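# Four arms sort stickered items into matching-color containers

## Task

Put every item inside the container whose color matches the color of the sticker on that item.

## Robot and tools

Robots and cameras. Four identical i2rt Big YAM arms: arm1, arm2, arm3, arm4. Each has six revolute joints, a two-finger gripper and a wrist camera (arm1_cam_wrist to arm4_cam_wrist). Fixed room cameras: cam_room_a1, cam_room_a2, cam_room_b1, cam_room_b2. Maximum reach is roughly 1.0 m from the joint1 axis. Each foot (base_link) faces its own +x. Foot poses in the scene frame (m, quat wxyz): arm1 (-0.644, +1.377, +0.914), (+0.682, +0.007, +0.004, +0.731); arm2 (-0.655, -0.555, +0.928), (+0.747, +0.002, +0.000, -0.665); arm3 (+0.651, -1.332, +0.868), (+0.663, -0.004, -0.006, -0.748); arm4 (+0.648, +0.477, +0.879), (+0.687, +0.001, +0.003, +0.727).

Frame. One shared scene frame, metres, origin on the floor, +z up. The hand point sits between the finger pads, about 1 cm short of the tips. The fingers extend along the hand's +z; they open and close along its y. hand_target is where the hand would be at the joint targets currently held; the printed hand can be off from reality, more so when stretched.

move. Optional keys arm1, arm2, arm3, arm4 and cameras. Each arm key is its own object; an arm you omit receives nothing new but may keep pushing toward an earlier target. Inside an arm object:
- joints: absolute targets keyed by name. joint1_rad -2.879 to 2.879 (base yaw, positive counter-clockwise seen from above, 0 along the foot's facing). joint2_rad 0 to 3.141 (shoulder; 0 upper arm back and near level, increasing lifts it up then forward). joint3_rad 0 to 3.019 (elbow; 0 folded, increasing opens). joint4_rad -1.692 to 1.57 (hand pitch, positive tilts fingers up). joint5_rad -1.57 to 1.57 (hand sideways, positive to the arm's right). joint6_rad -2.094 to 2.094 (hand roll, positive clockwise viewed from behind). gripper_m 0 to 0.093, fingertip gap in metres. Done tolerances: ±0.045, ±0.14, ±0.09, ±0.055, ±0.03, ±0.035 rad, gripper ±0.003 m.
- target: an absolute hand pose, seven numbers [x, y, z, qw, qx, qy, qz], metres in the scene frame, same layout as the hand line. The hand moves in a straight line from its hand_target toward it. When target is present, joints may contain only gripper_m.
- speed: top speed of that line, 0.002 to 0.5 m/s (default 0.25); rotation capped at double the value in rad/s. Only allowed together with target.
All motions in a call start at once; all hand lines in one call finish together, paced by the slowest. A line lasts 0.5 to 10 s and is cut short at 10 s; no call exceeds 15 s. Each control step limits the commanded pose to 100 mm and 20 degrees from the measured hand, then damped IK follows, favouring position. Expect errors of a centimetre or more, overshoot of speed near full stretch, and wide swings for pure joint moves. Paths do not avoid objects or other arms. Unknown keys make a call invalid; out-of-range values get it refused, and a refusal (or a stop interfering) cancels the remaining move, wait and finished_scene calls in the same reply.

Results. The move line lists each arm given motion with done or its worst status. joint_status and hand_status: off_target (resting short, maybe still pushing); time_out (each joint keeps pushing toward a nearby target within 0.375, 0.375, 0.113, 0.225, 0.075, 0.3 rad for joints 1 to 6; on_its_own lists unfinished ones; send the reported position to relieve it); not_followed (a safety check blocked the targets; the arm may keep trying). Messages "joint command not followed" or "pose unreachable" mean the self/arm-collision check blocked it; a gripper target still runs. on_its_own shows uncommanded behaviour; its "held at" is the target, not a reading. Arms under "as last shown" were not commanded: status "not commanded", other lines repeated. The pictures line orders the images. Joint velocities in rad/s (gripper m/s); "within noise" means still. Joint torques in N m, arm weight included, with per-unit offsets; joints 3 and 4 wrap past ±28 N m.

Gripper. Shut on nothing it reads 0.000 to 0.003. On a hard object at full force it reads up to about 0.005 below the object's width (some read up to 0.002 above). Slightly under the first-touch reading the grip is light; about 0.005 below, or deeper for soft, small or round items, it squeezes at its limit of roughly 50 to 64 N per pad. Soft items crush more at smaller targets. Release by commanding well above the reading.

wait: seconds 0 to 10, optional cameras; returns full state. zoom_image: camera plus region [x0, y0, x1, y1] in pixels from the top-left, at most 504 by 504, only for a camera in the latest images. read_manual: section "licences". finished_scene: scene = current scene number; ends the scene irreversibly, so the items must stay packed without the robots.

Cautions. Never drop items, release them while moving, or knock anything off the work area or to the floor. Keep arms from pressing on each other; closing one gripper on another arm's fingers counts. The clearance check may react too late and lets fingers, gripper housings and wrist cameras touch. Arms keep pushing on contact; sustained pushing, holding loads or staying stretched heats motors. MOTOR HOT appears near 85 °C; at 100 °C an OVER-TEMPERATURE FAULT drops the arm for 30 to 60 s or more, and affected keys report limit_stop_at_motor_heat (resend the target). Loose objects may occasionally be nudged by something. The scene keeps running while you compose replies, holding the last command.

Each tool is called by a JSON object that holds its "method" and its "body", one argument or row to a line.

## Session

{"method": "move", "body": {

}}

Scene clock: 0.00 s.
Joint torques (N m): no reading
Motor temperatures (°C): arm1=[21 23 25 23 21 21 21] | arm2=[23 24 24 22 22 20 23] | arm3=[24 23 23 23 24 23 23] | arm4=[22 21 21 22 24 21 24]
Heat: arm1: hottest joint3_rad 25 °C; arm2: hottest joint2_rad 24 °C; arm3: hottest joint1_rad 24 °C; arm4: hottest joint5_rad 24 °C.
Joint velocities: within noise
arm1.joint_positions: joint1_rad=-0.168 joint2_rad=+0.560 joint3_rad=+1.361 joint4_rad=-1.410 joint5_rad=+0.240 joint6_rad=+0.692 gripper_m=+0.09396
arm1.joint_status: not commanded
arm1.hand: x=-0.5745 y=+1.5715 z=+1.4388 quat_wxyz=(-0.303, +0.280, -0.837, -0.359) (m; scene frame)
arm1.hand_target: x=-0.5746 y=+1.5689 z=+1.4515 quat_wxyz=(-0.308, +0.276, -0.832, -0.370) (m; scene frame)
arm1.hand_status: not commanded
arm2.joint_positions: joint1_rad=+0.198 joint2_rad=+0.483 joint3_rad=+1.641 joint4_rad=-1.210 joint5_rad=-0.086 joint6_rad=-0.484 gripper_m=+0.09396
arm2.joint_status: not commanded
arm2.hand: x=-0.6069 y=-0.6635 z=+1.6316 quat_wxyz=(-0.468, -0.246, -0.683, +0.505) (m; scene frame)
arm2.hand_target: x=-0.6088 y=-0.6576 z=+1.6378 quat_wxyz=(-0.472, -0.244, -0.677, +0.510) (m; scene frame)
arm2.hand_status: not commanded
arm3.joint_positions: joint1_rad=+0.130 joint2_rad=+0.645 joint3_rad=+1.695 joint4_rad=-1.138 joint5_rad=+0.075 joint6_rad=+0.392 gripper_m=+0.09396
arm3.joint_status: not commanded
arm3.hand: x=+0.6386 y=-1.5165 z=+1.5921 quat_wxyz=(-0.552, -0.621, -0.389, +0.398) (m; scene frame)
arm3.hand_target: x=+0.6385 y=-1.5116 z=+1.6003 quat_wxyz=(-0.558, -0.615, -0.384, +0.402) (m; scene frame)
arm3.hand_status: not commanded
arm4.joint_positions: joint1_rad=+0.147 joint2_rad=+0.437 joint3_rad=+1.709 joint4_rad=-1.566 joint5_rad=+0.245 joint6_rad=+0.670 gripper_m=+0.09396
arm4.joint_status: not commanded
arm4.hand: x=+0.6820 y=+0.5376 z=+1.5262 quat_wxyz=(-0.292, +0.355, -0.719, -0.522) (m; scene frame)
arm4.hand_target: x=+0.6829 y=+0.5336 z=+1.5314 quat_wxyz=(-0.294, +0.352, -0.714, -0.529) (m; scene frame)
arm4.hand_status: not commanded
pictures: arm1_cam_wrist, arm2_cam_wrist, arm3_cam_wrist, arm4_cam_wrist, cam_room_a1, cam_room_a2, cam_room_b1, cam_room_b2
Images, in order (width x height): arm1_cam_wrist 672x504, arm2_cam_wrist 672x504, arm3_cam_wrist 672x504, arm4_cam_wrist 672x504, cam_room_a1 672x504, cam_room_a2 672x504, cam_room_b1 672x504, cam_room_b2 672x504.

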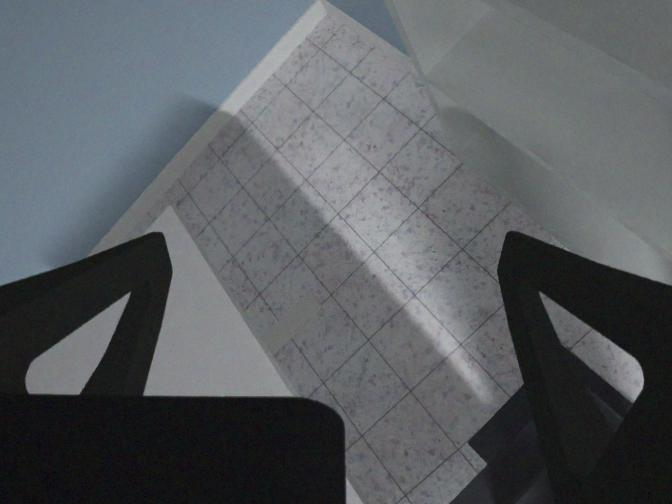

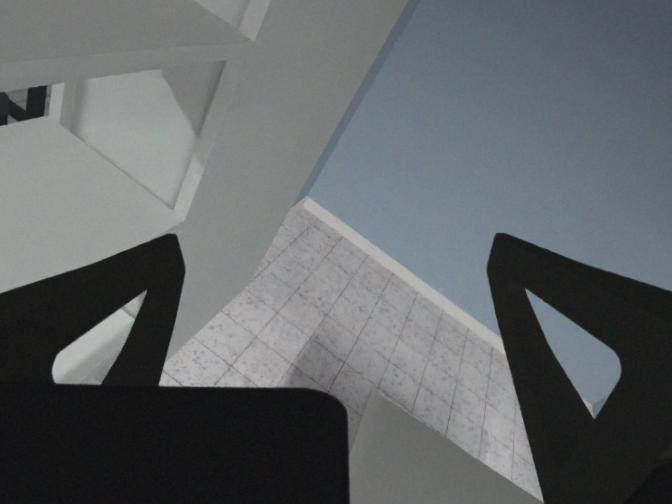

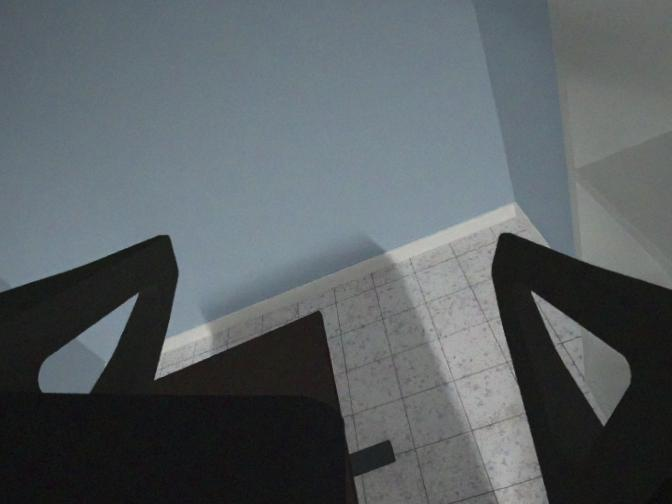

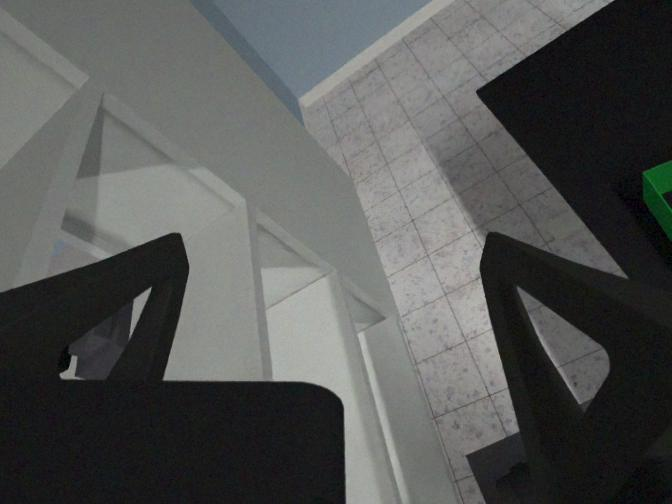

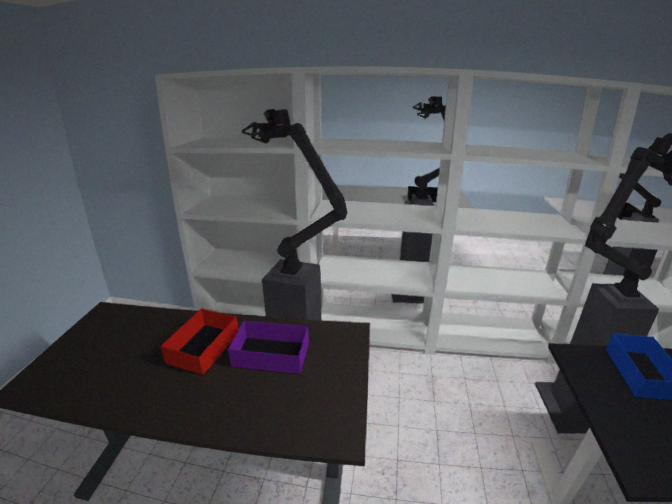

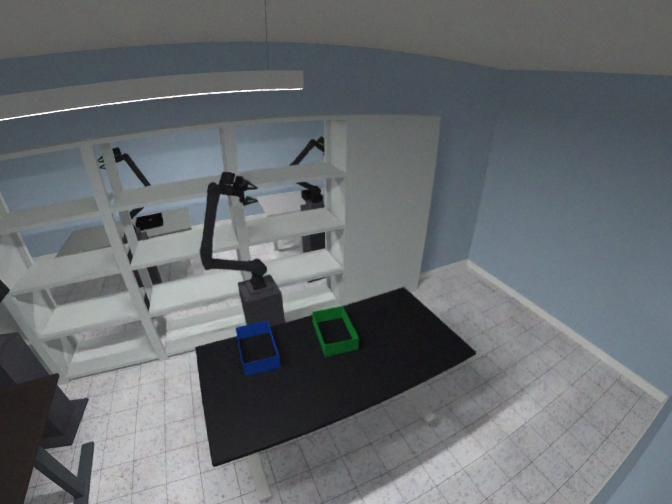

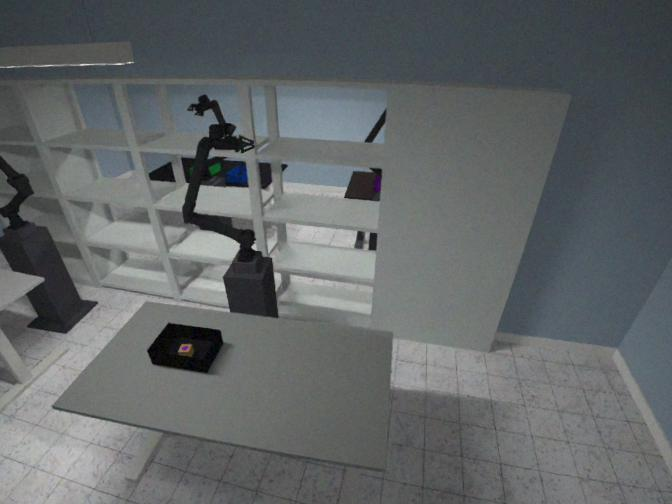

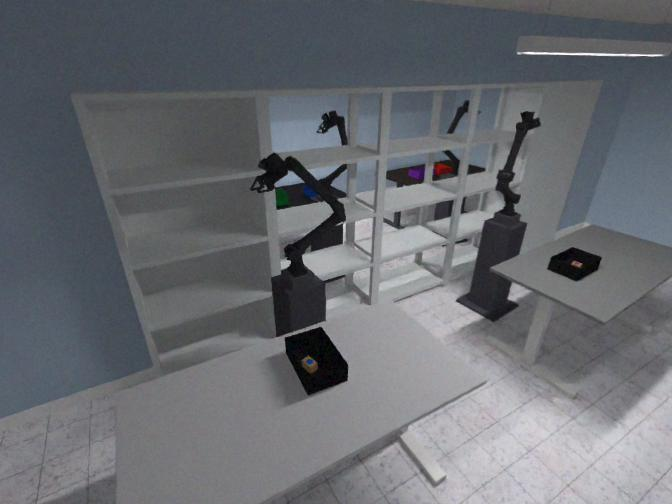

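{"method": "move", "body": {
  "arm1": {"joints":{"joint1_rad":1.55,"joint2_rad":1.2,"joint3_rad":1.6,"joint4_rad":-1.6,"joint5_rad":0,"joint6_rad":0}},
  "arm2": {"joints":{"joint1_rad":-1.55,"joint2_rad":1.2,"joint3_rad":1.6,"joint4_rad":-1.6,"joint5_rad":0,"joint6_rad":0}},
  "arm3": {"joints":{"joint1_rad":-2.0,"joint2_rad":0.6,"joint3_rad":1.6,"joint4_rad":-1.55,"joint5_rad":0,"joint6_rad":0}},
  "arm4": {"joints":{"joint1_rad":-1.55,"joint2_rad":1.2,"joint3_rad":1.6,"joint4_rad":-1.6,"joint5_rad":0,"joint6_rad":0}}
}}

Scene clock: 25.80 s.
Joint torques (N m): arm1=[-1.55 -6.18 12.67 0.57 0.07 -0.03] | arm2=[0.85 -10.11 11.44 0.88 -0.03 0.2] | arm3=[0.5 3.9 6.17 1.39 0.02 -0.12] | arm4=[1.08 -9.47 10.11 0.36 0.09 -0.12]
Motor temperatures (°C): arm1=[21 23 28 23 21 21 21] | arm2=[23 24 25 22 22 20 23] | arm3=[24 23 24 23 24 23 23] | arm4=[22 22 22 22 24 21 24]
Heat: arm1: hottest joint3_rad 28 °C; arm2: hottest joint3_rad 25 °C; arm3: hottest joint1_rad 24 °C; arm4: hottest joint5_rad 24 °C.
move: arm1 done; arm2 done; arm3 done; arm4 done
Joint velocities: within noise
arm1.joint_positions: joint1_rad=+1.549 joint2_rad=+1.203 joint3_rad=+1.576 joint4_rad=-1.590 joint5_rad=-0.002 joint6_rad=+0.007 gripper_m=+0.09399
arm1.joint_status: all done
arm1.hand: x=-1.0269 y=+1.3580 z=+1.3368 quat_wxyz=(+0.004, +0.983, +0.020, -0.184) (m; scene frame)
arm1.hand_target: x=-1.0253 y=+1.3579 z=+1.3476 quat_wxyz=(+0.003, +0.981, +0.024, -0.192) (m; scene frame)
arm1.hand_status: not commanded
arm2.joint_positions: joint1_rad=-1.551 joint2_rad=+1.206 joint3_rad=+1.589 joint4_rad=-1.586 joint5_rad=+0.000 joint6_rad=-0.013 gripper_m=+0.09397
arm2.joint_status: all done
arm2.hand: x=-1.0450 y=-0.6096 z=+1.3493 quat_wxyz=(-0.010, -0.981, -0.074, +0.182) (m; scene frame)
arm2.hand_target: x=-1.0410 y=-0.6095 z=+1.3551 quat_wxyz=(-0.011, -0.981, -0.068, +0.183) (m; scene frame)
arm2.hand_status: not commanded
arm3.joint_positions: joint1_rad=-1.988 joint2_rad=+0.599 joint3_rad=+1.602 joint4_rad=-1.543 joint5_rad=+0.000 joint6_rad=+0.008 gripper_m=+0.09399
arm3.joint_status: all done
arm3.hand: x=+0.5100 y=-1.2392 z=+1.4616 quat_wxyz=(+0.123, -0.839, +0.238, +0.473) (m; scene frame)
arm3.hand_target: x=+0.5109 y=-1.2375 z=+1.4594 quat_wxyz=(+0.127, -0.841, +0.240, +0.468) (m; scene frame)
arm3.hand_status: not commanded
arm4.joint_positions: joint1_rad=-1.553 joint2_rad=+1.207 joint3_rad=+1.574 joint4_rad=-1.592 joint5_rad=+0.000 joint6_rad=+0.014 gripper_m=+0.09398
arm4.joint_status: all done
arm4.hand: x=+1.0392 y=+0.5074 z=+1.2913 quat_wxyz=(-0.169, +0.030, -0.985, -0.006) (m; scene frame)
arm4.hand_target: x=+1.0376 y=+0.5085 z=+1.3047 quat_wxyz=(-0.182, +0.038, -0.983, -0.006) (m; scene frame)
arm4.hand_status: not commanded
pictures: arm1_cam_wrist, arm2_cam_wrist, arm3_cam_wrist, arm4_cam_wrist, cam_room_a1, cam_room_a2, cam_room_b1, cam_room_b2
Images, in order (width x height): arm1_cam_wrist 672x504, arm2_cam_wrist 672x504, arm3_cam_wrist 672x504, arm4_cam_wrist 672x504, cam_room_a1 672x504, cam_room_a2 672x504, cam_room_b1 672x504, cam_room_b2 672x504.

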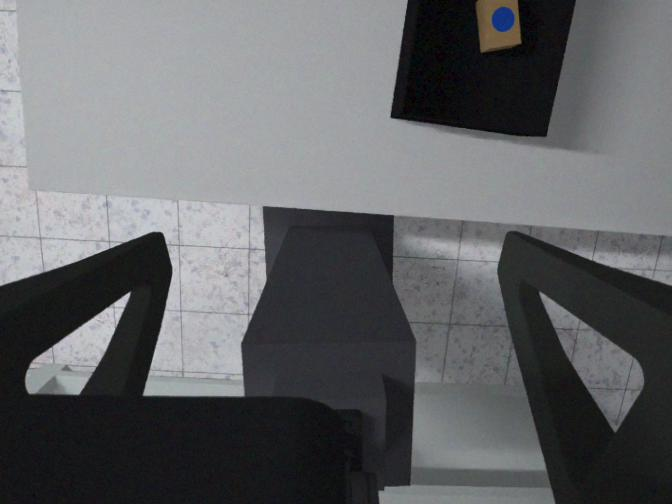

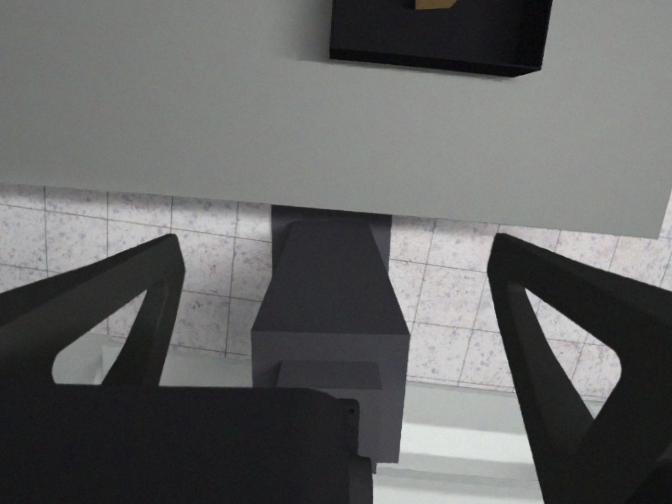

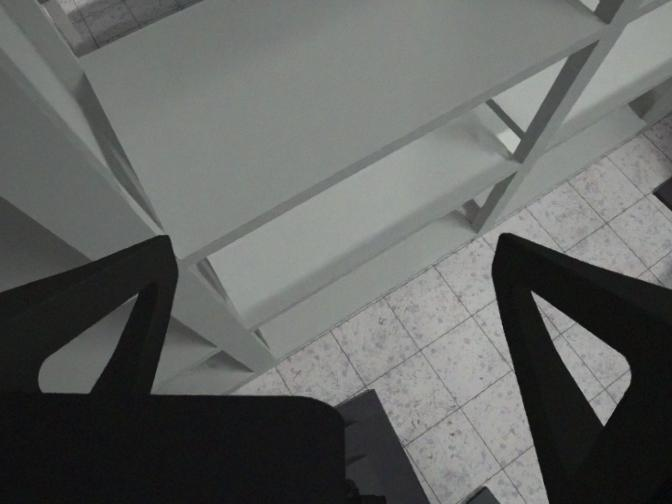

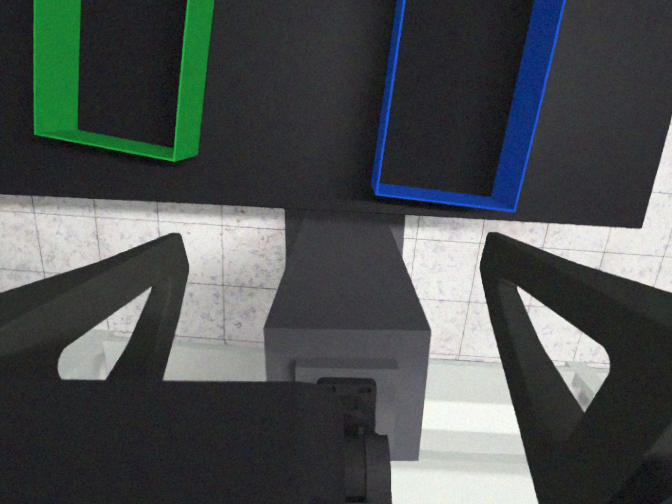

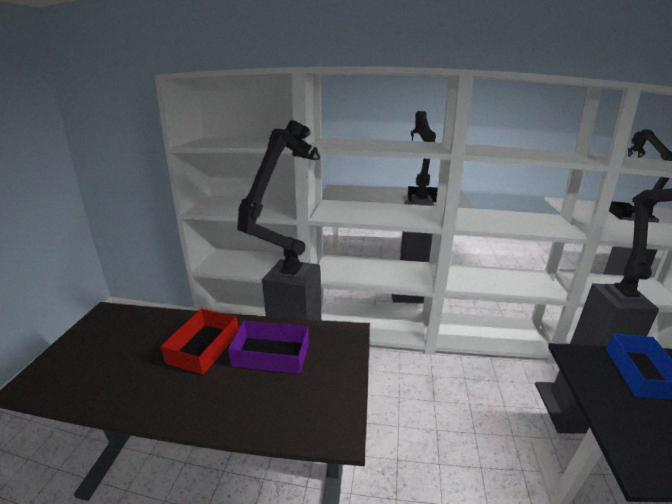

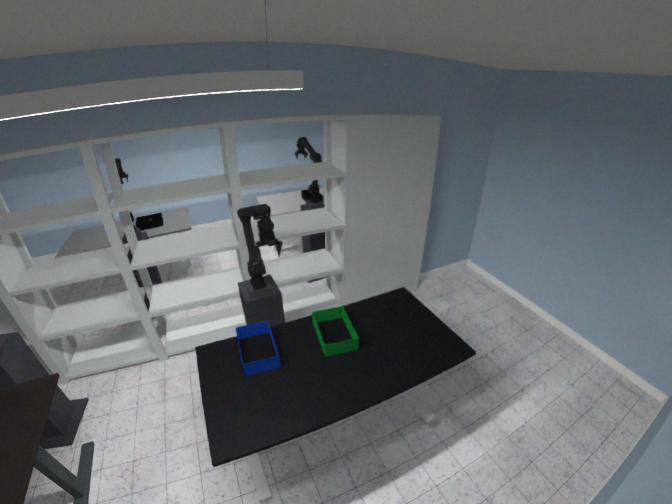

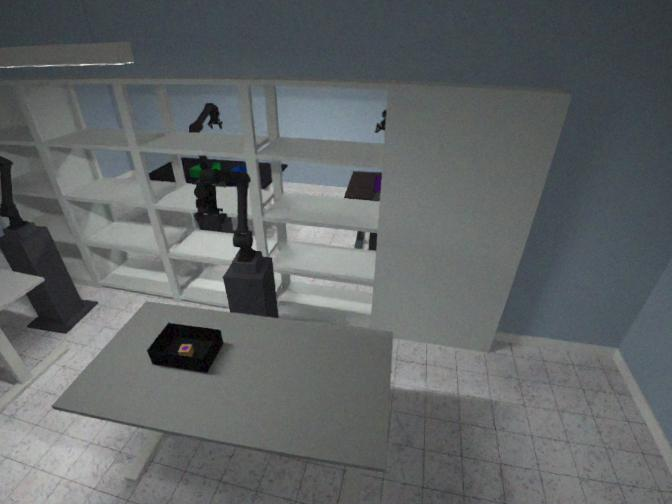

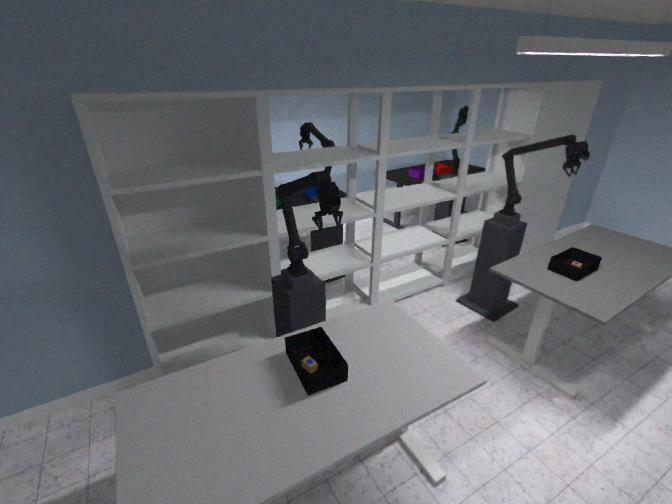

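{"method": "move", "body": {
  "arm1": {"target":[-1.23,1.58,1.08,0,1,0,0]},
  "arm2": {"target":[-1.28,-0.50,1.08,0,1,0,0]},
  "arm3": {"joints":{"joint1_rad":-1.75,"joint4_rad":-1.1}},
  "cameras": ["arm1_cam_wrist","arm2_cam_wrist","arm3_cam_wrist"]
}}

{"method": "move", "body": {
  "arm4": {"joints":{"joint1_rad":1.15,"joint2_rad":0.6,"joint4_rad":-1.1}},
  "arm3": {"joints":{"joint1_rad":-1.4}},
  "cameras": ["arm3_cam_wrist","arm4_cam_wrist"]
}}

Scene clock: 56.63 s.
Joint torques (N m): arm1=[-1.38 -18.55 15.69 0.03 0.09 -0.07] | arm2=[0.32 -21.48 15.05 0.08 0.12 -0.07] | arm3=[2.02 3.84 6.31 2.59 -0.02 -0.13] | arm4=[1.03 -9.58 10.15 0.32 0.09 -0.1]
Motor temperatures (°C): arm1=[21 24 30 23 21 21 21] | arm2=[23 24 29 22 22 20 23] | arm3=[24 23 24 23 24 23 23] | arm4=[22 22 26 22 24 21 24]
Heat: arm1: hottest joint3_rad 30 °C; arm2: hottest joint3_rad 29 °C; arm3: hottest joint1_rad 24 °C; arm4: hottest joint3_rad 26 °C.
move: arm1 off_target; arm2 off_target; arm3 done
Joint velocities: within noise
arm1.joint_positions: joint1_rad=+1.174 joint2_rad=+2.021 joint3_rad=+1.845 joint4_rad=-1.466 joint5_rad=+0.002 joint6_rad=-0.322 gripper_m=+0.09399
arm1.joint_status: not commanded
arm1.hand: x=-1.2157 y=+1.5729 z=+1.0535 quat_wxyz=(+0.009, +1.000, -0.003, +0.026) (m; scene frame)
arm1.hand_target: x=-1.2286 y=+1.5795 z=+1.0801 quat_wxyz=(+0.000, +1.000, +0.000, +0.000) (m; scene frame)
arm1.hand_status: off_target (0.031 m and 3.2 deg from the pose sent, 0.396 m and 21.3 deg at the start)
arm2.joint_positions: joint1_rad=-1.772 joint2_rad=+2.004 joint3_rad=+1.843 joint4_rad=-1.439 joint5_rad=-0.006 joint6_rad=-0.074 gripper_m=+0.09397
arm2.joint_status: not commanded
arm2.hand: x=-1.2655 y=-0.5049 z=+1.0661 quat_wxyz=(-0.003, -1.000, +0.005, -0.015) (m; scene frame)
arm2.hand_target: x=-1.2791 y=-0.5002 z=+1.0800 quat_wxyz=(+0.000, -1.000, +0.000, +0.001) (m; scene frame)
arm2.hand_status: off_target (0.021 m and 1.8 deg from the pose sent, 0.374 m and 22.6 deg at the start)
arm3.joint_positions: joint1_rad=-1.761 joint2_rad=+0.599 joint3_rad=+1.602 joint4_rad=-1.118 joint5_rad=+0.000 joint6_rad=+0.007 gripper_m=+0.09399
arm3.joint_status: all done
arm3.hand: x=+0.4627 y=-1.2612 z=+1.5601 quat_wxyz=(+0.096, -0.738, +0.123, +0.656) (m; scene frame)
arm3.hand_target: x=+0.4603 y=-1.2629 z=+1.5636 quat_wxyz=(+0.095, -0.734, +0.115, +0.662) (m; scene frame)
arm3.hand_status: not commanded
arm4: as last shown
pictures: arm1_cam_wrist, arm2_cam_wrist, arm3_cam_wrist
Images, in order (width x height): arm1_cam_wrist 672x504, arm2_cam_wrist 672x504, arm3_cam_wrist 672x504.

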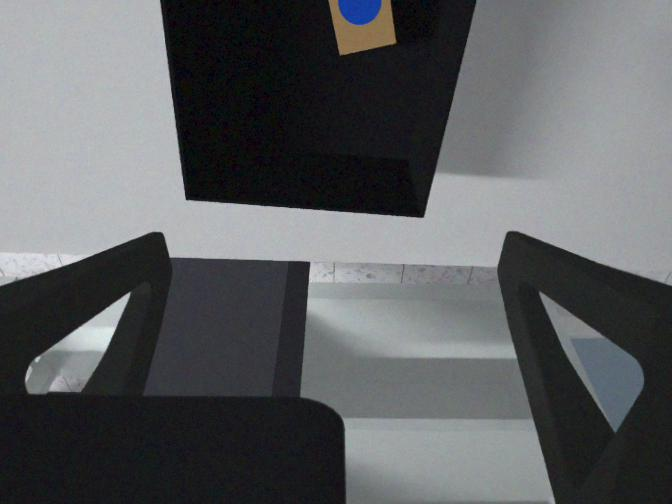

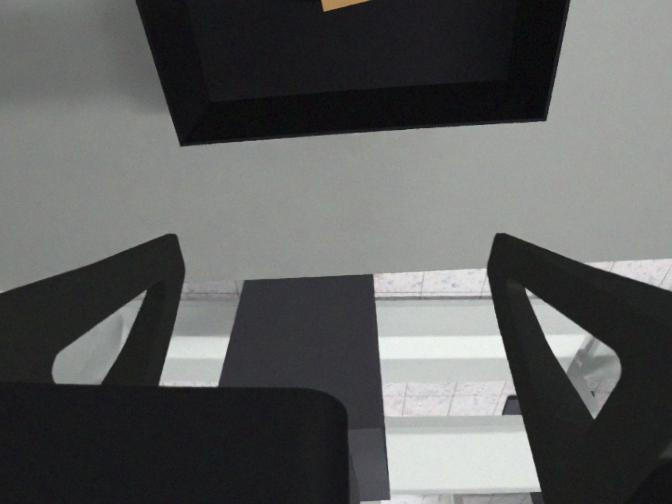

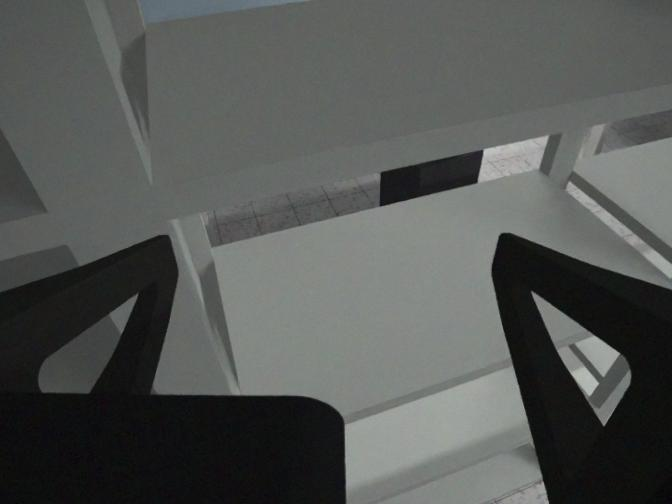

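Scene clock: 58.87 s.
Joint torques (N m): arm1=[-2.14 -18.2 15.62 0.05 0.05 -0.05] | arm2=[0.32 -21.42 15.05 0.06 0.12 -0.08] | arm3=[2.02 3.84 6.27 2.59 0 -0.12] | arm4=[0.97 4.37 6.3 2 0.13 -0.06]
Motor temperatures (°C): arm1=[21 24 30 23 21 21 21] | arm2=[23 25 30 22 22 20 23] | arm3=[24 23 24 23 24 23 23] | arm4=[22 22 26 22 24 21 24]
Heat: arm1: hottest joint3_rad 30 °C; arm2: hottest joint3_rad 30 °C; arm3: hottest joint1_rad 24 °C; arm4: hottest joint3_rad 26 °C.
move: arm3 done; arm4 done
Joint velocities: within noise
arm1, arm2: as last shown
arm3.joint_positions: joint1_rad=-1.412 joint2_rad=+0.599 joint3_rad=+1.602 joint4_rad=-1.118 joint5_rad=+0.000 joint6_rad=+0.007 gripper_m=+0.09400
arm3.joint_status: all done
arm3.hand: x=+0.4532 y=-1.3292 z=+1.5610 quat_wxyz=(-0.020, -0.747, -0.007, +0.665) (m; scene frame)
arm3.hand_target: x=+0.4515 y=-1.3315 z=+1.5645 quat_wxyz=(-0.022, -0.742, -0.014, +0.670) (m; scene frame)
arm3.hand_status: not commanded
arm4.joint_positions: joint1_rad=+1.146 joint2_rad=+0.598 joint3_rad=+1.596 joint4_rad=-1.114 joint5_rad=-0.001 joint6_rad=+0.011 gripper_m=+0.09401
arm4.joint_status: all done
arm4.hand: x=+0.4662 y=+0.5514 z=+1.5723 quat_wxyz=(-0.116, +0.732, -0.142, -0.656) (m; scene frame)
arm4.hand_target: x=+0.4656 y=+0.5510 z=+1.5771 quat_wxyz=(-0.120, +0.728, -0.136, -0.661) (m; scene frame)
arm4.hand_status: not commanded
pictures: arm3_cam_wrist, arm4_cam_wrist
Images, in order (width x height): arm3_cam_wrist 672x504, arm4_cam_wrist 672x504.

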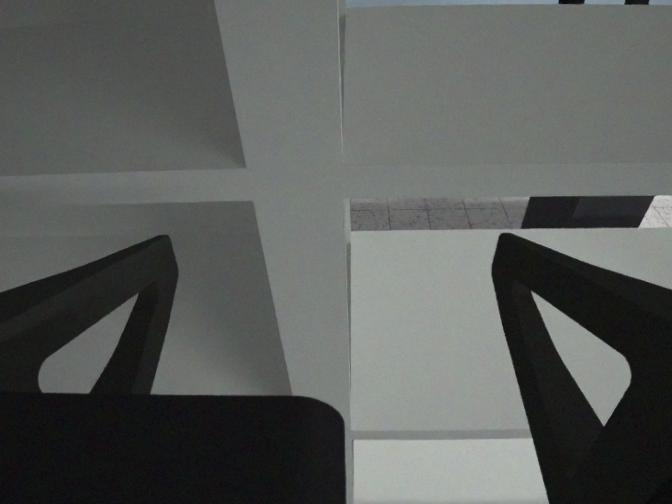

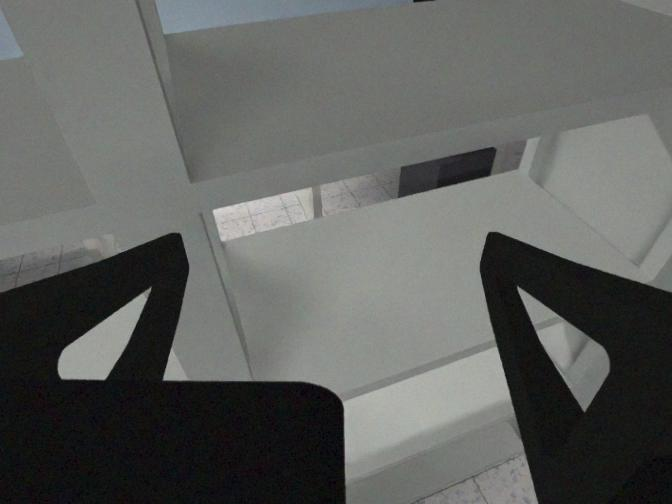

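{"method": "move", "body": {
  "arm1": {"target":[-1.24,1.595,0.96,0,0.9945,0.1045,0]},
  "arm2": {"target":[-1.315,-0.495,0.955,0,0.9945,0.1045,0]},
  "cameras": ["arm1_cam_wrist","arm2_cam_wrist","cam_room_b1","cam_room_b2"]
}}

Scene clock: 87.00 s.
Joint torques (N m): arm1=[-1.96 -19.55 10.62 0.75 -0.06 -0.08] | arm2=[0.09 -24.06 12.42 1.14 0.09 -0.08] | arm3=[2.08 3.84 6.23 2.56 -0.01 -0.12] | arm4=[1.03 3.84 6.13 1.91 0.1 -0.05]
Motor temperatures (°C): arm1=[21 25 33 23 21 21 21] | arm2=[23 27 32 22 22 20 23] | arm3=[24 23 24 23 24 23 23] | arm4=[22 22 26 22 24 21 24]
Heat: arm1: hottest joint3_rad 33 °C; arm2: hottest joint3_rad 32 °C; arm3: hottest joint1_rad 24 °C; arm4: hottest joint3_rad 26 °C.
move: arm1 off_target; arm2 off_target
Joint velocities: within noise
arm1.joint_positions: joint1_rad=+1.163 joint2_rad=+2.145 joint3_rad=+1.766 joint4_rad=-1.243 joint5_rad=+0.003 joint6_rad=-0.549 gripper_m=+0.09399
arm1.joint_status: not commanded
arm1.hand: x=-1.2340 y=+1.5868 z=+0.9488 quat_wxyz=(+0.008, +0.994, +0.105, +0.016) (m; scene frame)
arm1.hand_target: x=-1.2399 y=+1.5949 z=+0.9601 quat_wxyz=(+0.000, +0.995, +0.105, +0.000) (m; scene frame)
arm1.hand_status: off_target (0.015 m and 2.0 deg from the pose sent, 0.099 m and 12.7 deg at the start)
arm2.joint_positions: joint1_rad=-1.772 joint2_rad=+2.195 joint3_rad=+1.843 joint4_rad=-1.256 joint5_rad=-0.006 joint6_rad=-0.285 gripper_m=+0.09397
arm2.joint_status: not commanded
arm2.hand: x=-1.3005 y=-0.5015 z=+0.9477 quat_wxyz=(-0.005, -0.995, -0.100, -0.019) (m; scene frame)
arm2.hand_target: x=-1.3144 y=-0.4951 z=+0.9553 quat_wxyz=(+0.000, -0.995, -0.104, +0.000) (m; scene frame)
arm2.hand_status: off_target (0.017 m and 2.3 deg from the pose sent, 0.122 m and 12.7 deg at the start)
arm3, arm4: as last shown
pictures: arm1_cam_wrist, arm2_cam_wrist, cam_room_b1, cam_room_b2
Images, in order (width x height): arm1_cam_wrist 672x504, arm2_cam_wrist 672x504, cam_room_b1 672x504, cam_room_b2 672x504.

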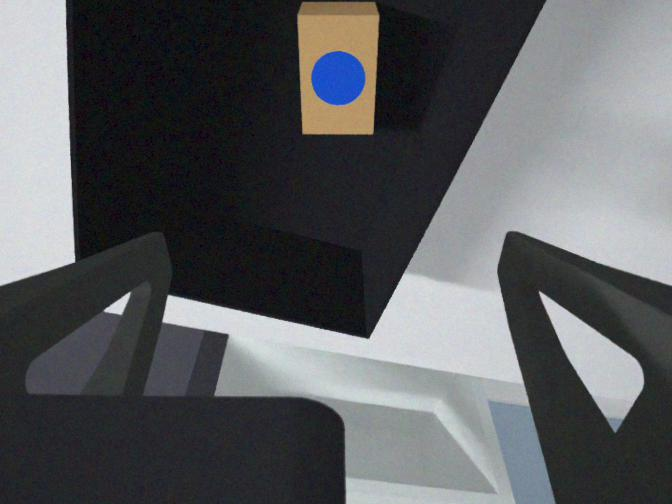

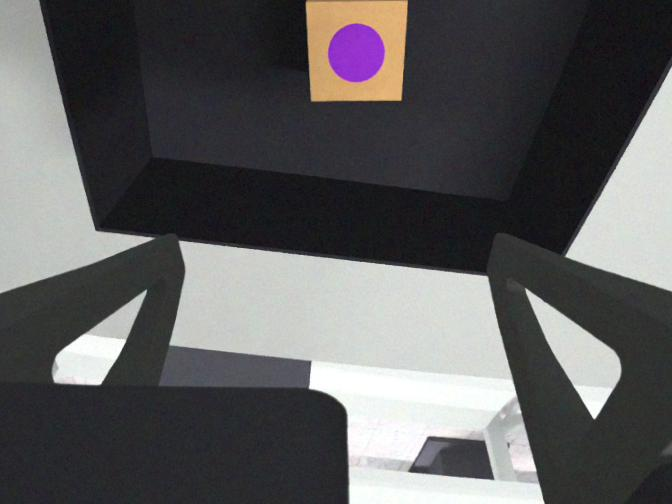

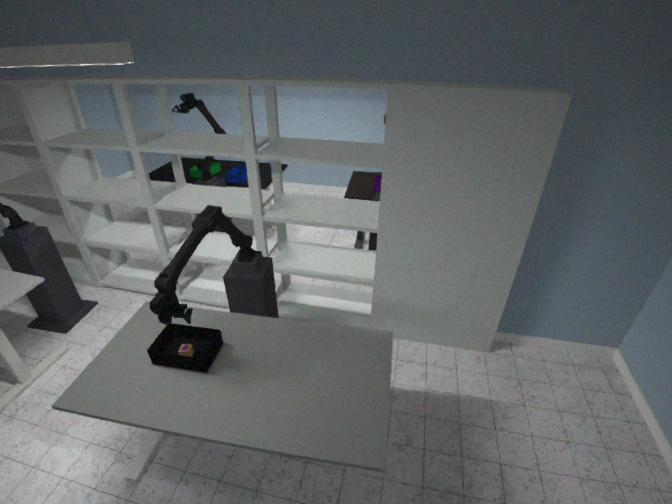

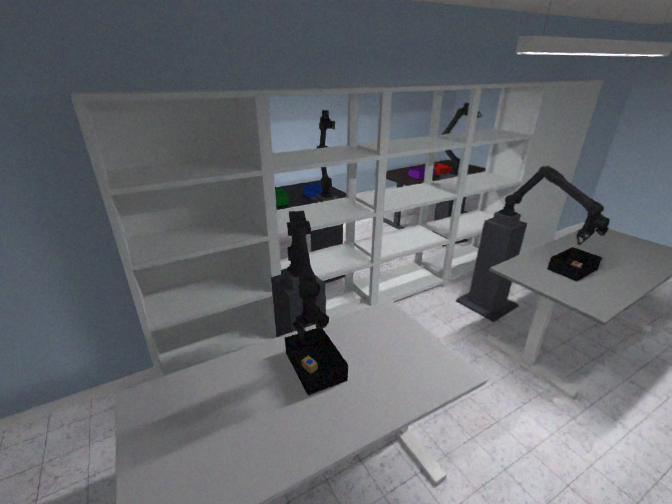

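{"method": "move", "body": {
  "arm1": {"target":[-1.224,1.597,0.85,0,0.9945,0.1045,0]},
  "arm2": {"target":[-1.314,-0.481,0.845,0,0.9945,0.1045,0]},
  "cameras": ["arm1_cam_wrist","arm2_cam_wrist"]
}}

Scene clock: 97.67 s.
Joint torques (N m): arm1=[-2.61 -18.49 9.4 0.77 0 -0.02] | arm2=[0.15 -24.23 9.31 1.18 0.06 -0.09] | arm3=[2.2 4.01 6.27 2.59 -0.01 -0.13] | arm4=[1.03 4.07 6.27 2.06 0.1 -0.06]
Motor temperatures (°C): arm1=[21 26 33 23 21 21 21] | arm2=[23 27 32 22 22 20 23] | arm3=[24 23 24 23 24 23 23] | arm4=[22 22 26 22 24 21 24]
Heat: arm1: hottest joint3_rad 33 °C; arm2: hottest joint3_rad 32 °C; arm3: hottest joint1_rad 24 °C; arm4: hottest joint3_rad 26 °C.
move: arm1 off_target; arm2 done
Joint velocities: within noise
arm1.joint_positions: joint1_rad=+1.150 joint2_rad=+2.238 joint3_rad=+1.623 joint4_rad=-0.999 joint5_rad=+0.003 joint6_rad=-0.561 gripper_m=+0.09399
arm1.joint_status: not commanded
arm1.hand: x=-1.2180 y=+1.5890 z=+0.8433 quat_wxyz=(+0.006, +0.994, +0.105, +0.012) (m; scene frame)
arm1.hand_target: x=-1.2238 y=+1.5970 z=+0.8500 quat_wxyz=(+0.000, +0.995, +0.104, +0.000) (m; scene frame)
arm1.hand_status: off_target (0.012 m and 1.6 deg from the pose sent, 0.100 m and 2.0 deg at the start)
arm2.joint_positions: joint1_rad=-1.794 joint2_rad=+2.325 joint3_rad=+1.804 joint4_rad=-1.053 joint5_rad=-0.006 joint6_rad=-0.306 gripper_m=+0.09397
arm2.joint_status: not commanded
arm2.hand: x=-1.3126 y=-0.4857 z=+0.8511 quat_wxyz=(-0.002, -0.995, -0.100, -0.002) (m; scene frame)
arm2.hand_target: x=-1.3140 y=-0.4811 z=+0.8452 quat_wxyz=(+0.000, -0.995, -0.105, +0.000) (m; scene frame)
arm2.hand_status: done (0.008 m and 0.6 deg from the pose sent, 0.106 m and 2.3 deg at the start)
arm3, arm4: as last shown
pictures: arm1_cam_wrist, arm2_cam_wrist
Images, in order (width x height): arm1_cam_wrist 672x504, arm2_cam_wrist 672x504.

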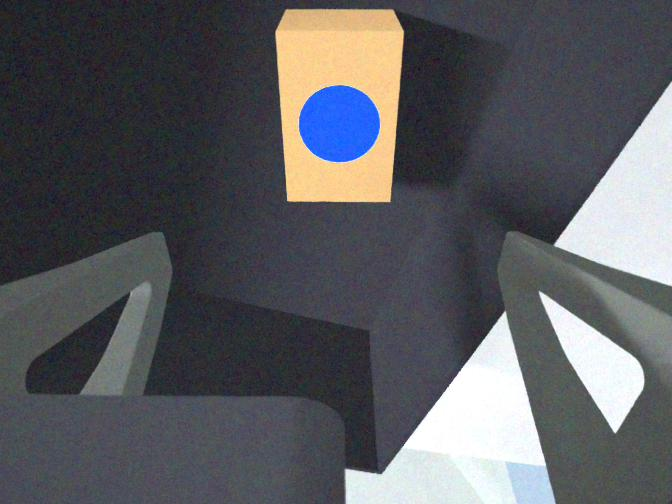

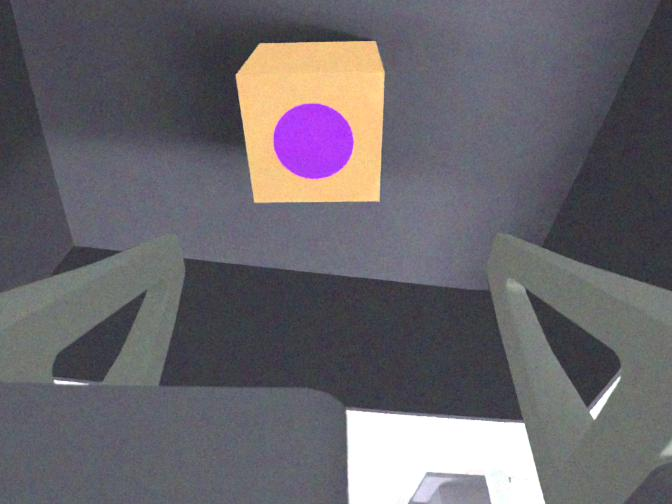

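{"method": "move", "body": {
  "arm1": {"target":[-1.230,1.597,0.787,0,0.9945,0.1045,0]},
  "arm2": {"target":[-1.303,-0.491,0.785,0,0.9945,0.1045,0]},
  "cameras": ["arm1_cam_wrist","arm2_cam_wrist"]
}}

Scene clock: 105.93 s.
Joint torques (N m): arm1=[-2.37 -19.6 9.74 0.77 0.01 -0.04] | arm2=[1.38 -23.06 8.08 1.28 0.06 0.06] | arm3=[2.14 3.9 6.26 2.63 -0.01 -0.12] | arm4=[1.67 4.25 6.13 2.09 0.13 -0.05]
Motor temperatures (°C): arm1=[21 26 32 23 21 21 21] | arm2=[23 27 31 22 22 20 23] | arm3=[24 23 25 23 24 23 23] | arm4=[22 22 26 22 24 21 24]
Heat: arm1: hottest joint3_rad 32 °C; arm2: hottest joint3_rad 31 °C; arm3: hottest joint3_rad 25 °C; arm4: hottest joint3_rad 26 °C.
move: arm1 off_target; arm2 off_target
Joint velocities: within noise
arm1.joint_positions: joint1_rad=+1.150 joint2_rad=+2.349 joint3_rad=+1.623 joint4_rad=-0.901 joint5_rad=+0.003 joint6_rad=-0.562 gripper_m=+0.09399
arm1.joint_status: not commanded
arm1.hand: x=-1.2163 y=+1.5881 z=+0.7772 quat_wxyz=(+0.009, +0.994, +0.105, +0.018) (m; scene frame)
arm1.hand_target: x=-1.2295 y=+1.5970 z=+0.7872 quat_wxyz=(+0.000, +0.995, +0.104, +0.000) (m; scene frame)
arm1.hand_status: off_target (0.019 m and 2.3 deg from the pose sent, 0.058 m and 1.6 deg at the start)
arm2.joint_positions: joint1_rad=-1.794 joint2_rad=+2.376 joint3_rad=+1.754 joint4_rad=-0.931 joint5_rad=-0.006 joint6_rad=-0.306 gripper_m=+0.09397
arm2.joint_status: not commanded
arm2.hand: x=-1.3079 y=-0.4861 z=+0.8027 quat_wxyz=(+0.000, -0.995, -0.100, +0.008) (m; scene frame)
arm2.hand_target: x=-1.3025 y=-0.4910 z=+0.7854 quat_wxyz=(+0.000, -0.995, -0.105, +0.000) (m; scene frame)
arm2.hand_status: off_target (0.019 m and 1.1 deg from the pose sent, 0.067 m and 0.6 deg at the start)
arm3, arm4: as last shown
pictures: arm1_cam_wrist, arm2_cam_wrist
Images, in order (width x height): arm1_cam_wrist 672x504, arm2_cam_wrist 672x504.

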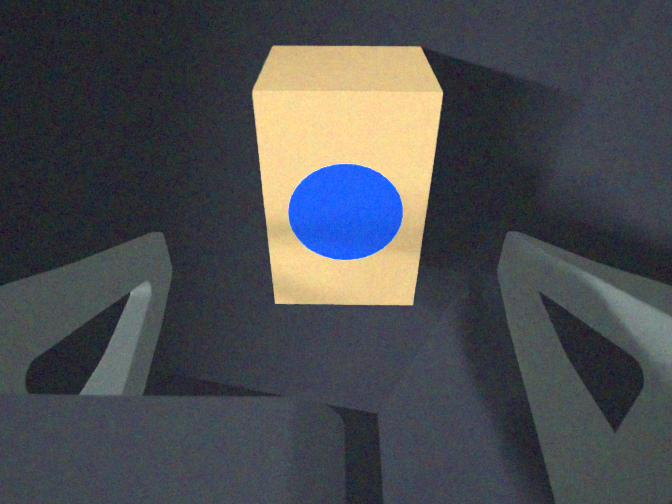

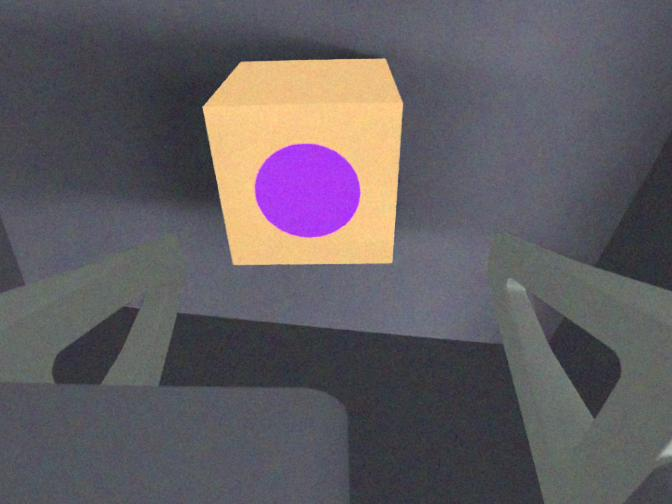

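{"method": "move", "body": {
  "arm1": {"target":[-1.232,1.597,0.750,0,0.9945,0.1045,0]},
  "arm2": {"target":[-1.298,-0.505,0.737,0,0.9945,0.1045,0]},
  "cameras": ["arm1_cam_wrist","arm2_cam_wrist"]
}}

Scene clock: 111.30 s.
Joint torques (N m): arm1=[-1.44 -18.84 10.86 0.87 0 -0.01] | arm2=[0.97 -23.3 7.69 1.29 0.06 0.22] | arm3=[2.02 3.66 6.28 2.61 -0.01 -0.13] | arm4=[1.03 3.96 6.17 2 0.09 -0.07]
Motor temperatures (°C): arm1=[21 27 32 23 21 21 21] | arm2=[23 27 30 22 22 20 23] | arm3=[24 23 25 23 24 23 23] | arm4=[22 22 26 22 24 21 24]
Heat: arm1: hottest joint3_rad 32 °C; arm2: hottest joint3_rad 30 °C; arm3: hottest joint3_rad 25 °C; arm4: hottest joint3_rad 26 °C.
move: arm1 off_target; arm2 off_target
Joint velocities: within noise
arm1.joint_positions: joint1_rad=+1.150 joint2_rad=+2.402 joint3_rad=+1.623 joint4_rad=-0.850 joint5_rad=+0.002 joint6_rad=-0.562 gripper_m=+0.09399
arm1.joint_status: not commanded
arm1.hand: x=-1.2140 y=+1.5871 z=+0.7452 quat_wxyz=(+0.010, +0.994, +0.105, +0.019) (m; scene frame)
arm1.hand_target: x=-1.2313 y=+1.5969 z=+0.7507 quat_wxyz=(+0.000, +0.995, +0.104, +0.000) (m; scene frame)
arm1.hand_status: off_target (0.021 m and 2.4 deg from the pose sent, 0.033 m and 2.3 deg at the start)
arm2.joint_positions: joint1_rad=-1.769 joint2_rad=+2.449 joint3_rad=+1.742 joint4_rad=-0.848 joint5_rad=-0.006 joint6_rad=-0.302 gripper_m=+0.09397
arm2.joint_status: not commanded
arm2.hand: x=-1.3037 y=-0.5023 z=+0.7532 quat_wxyz=(+0.000, -0.994, -0.110, +0.007) (m; scene frame)
arm2.hand_target: x=-1.2977 y=-0.5051 z=+0.7374 quat_wxyz=(+0.000, -0.995, -0.105, +0.000) (m; scene frame)
arm2.hand_status: off_target (0.017 m and 1.0 deg from the pose sent, 0.069 m and 1.1 deg at the start)
arm3, arm4: as last shown
pictures: arm1_cam_wrist, arm2_cam_wrist
Images, in order (width x height): arm1_cam_wrist 672x504, arm2_cam_wrist 672x504.

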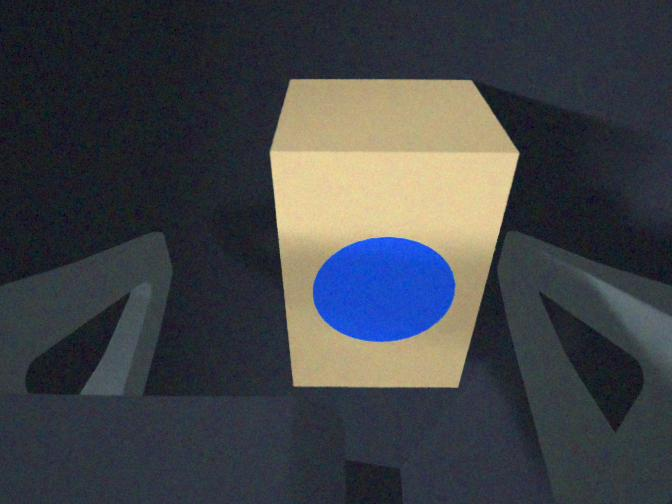

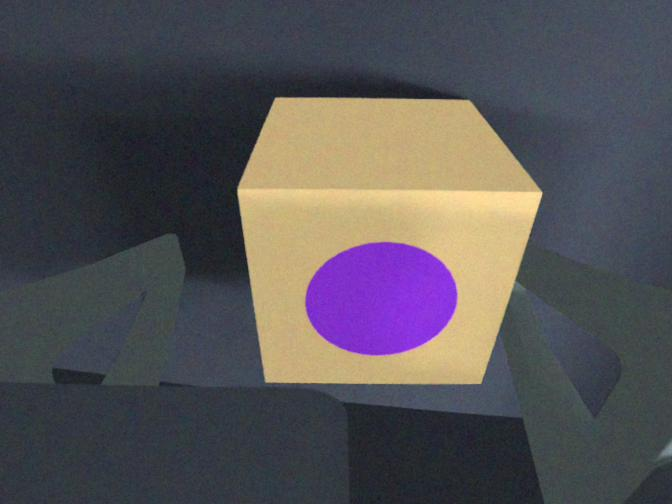

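{"method": "move", "body": {
  "arm1": {"target":[-1.234,1.609,0.748,0,0.9945,0.1045,0]},
  "arm2": {"target":[-1.298,-0.490,0.735,0,0.9945,0.1045,0]},
  "cameras": ["arm1_cam_wrist","arm2_cam_wrist"]
}}

Scene clock: 116.63 s.
Joint torques (N m): arm1=[-3.84 -17.79 12.15 0.53 0.05 -0.08] | arm2=[0.15 -22.65 8.23 1.25 0.05 -0.02] | arm3=[2.14 3.78 6.27 2.62 0 -0.12] | arm4=[1.26 4.54 6.15 2.09 0.09 -0.08]
Motor temperatures (°C): arm1=[21 27 32 23 21 21 21] | arm2=[23 27 30 22 22 20 23] | arm3=[24 23 25 23 24 23 23] | arm4=[22 22 26 22 24 21 24]
Heat: arm1: hottest joint3_rad 32 °C; arm2: hottest joint3_rad 30 °C; arm3: hottest joint3_rad 25 °C; arm4: hottest joint3_rad 26 °C.
move: arm1 off_target; arm2 off_target
Joint velocities: within noise
arm1.joint_positions: joint1_rad=+1.148 joint2_rad=+2.407 joint3_rad=+1.635 joint4_rad=-0.850 joint5_rad=+0.002 joint6_rad=-0.571 gripper_m=+0.09399
arm1.joint_status: not commanded
arm1.hand: x=-1.2176 y=+1.5896 z=+0.7451 quat_wxyz=(+0.009, +0.994, +0.108, +0.016) (m; scene frame)
arm1.hand_target: x=-1.2329 y=+1.6087 z=+0.7487 quat_wxyz=(+0.000, +0.995, +0.105, +0.000) (m; scene frame)
arm1.hand_status: off_target (0.026 m and 2.1 deg from the pose sent, 0.030 m and 2.4 deg at the start)
arm2.joint_positions: joint1_rad=-1.781 joint2_rad=+2.449 joint3_rad=+1.742 joint4_rad=-0.848 joint5_rad=-0.006 joint6_rad=-0.302 gripper_m=+0.09397
arm2.joint_status: not commanded
arm2.hand: x=-1.3030 y=-0.4949 z=+0.7532 quat_wxyz=(+0.000, -0.995, -0.104, +0.007) (m; scene frame)
arm2.hand_target: x=-1.2975 y=-0.4901 z=+0.7354 quat_wxyz=(+0.000, -0.995, -0.104, +0.000) (m; scene frame)
arm2.hand_status: off_target (0.020 m and 0.8 deg from the pose sent, 0.023 m and 1.0 deg at the start)
arm3, arm4: as last shown
pictures: arm1_cam_wrist, arm2_cam_wrist
Images, in order (width x height): arm1_cam_wrist 672x504, arm2_cam_wrist 672x504.

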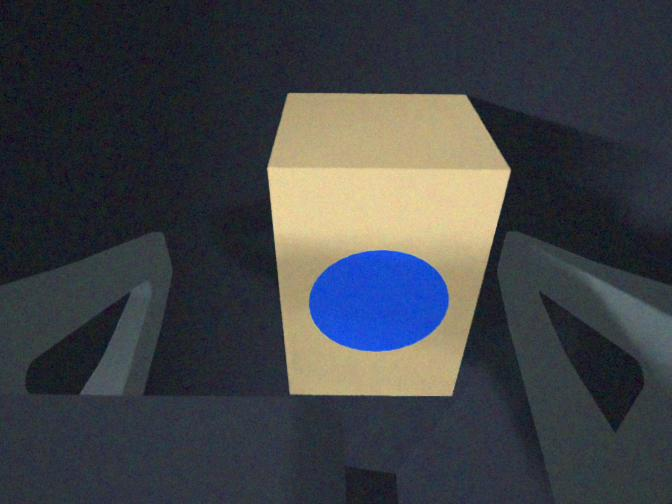

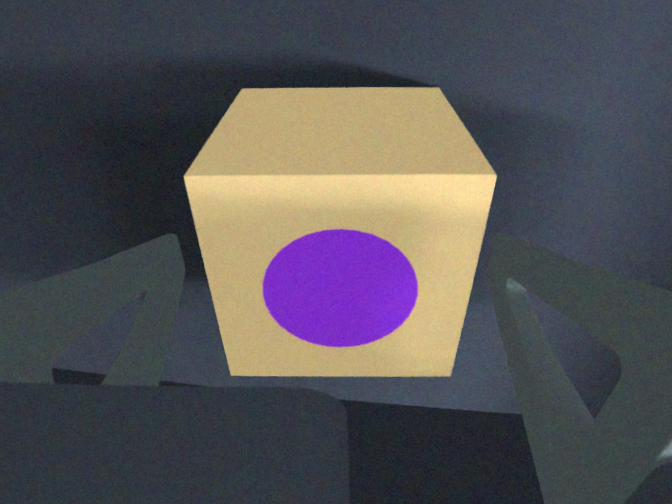

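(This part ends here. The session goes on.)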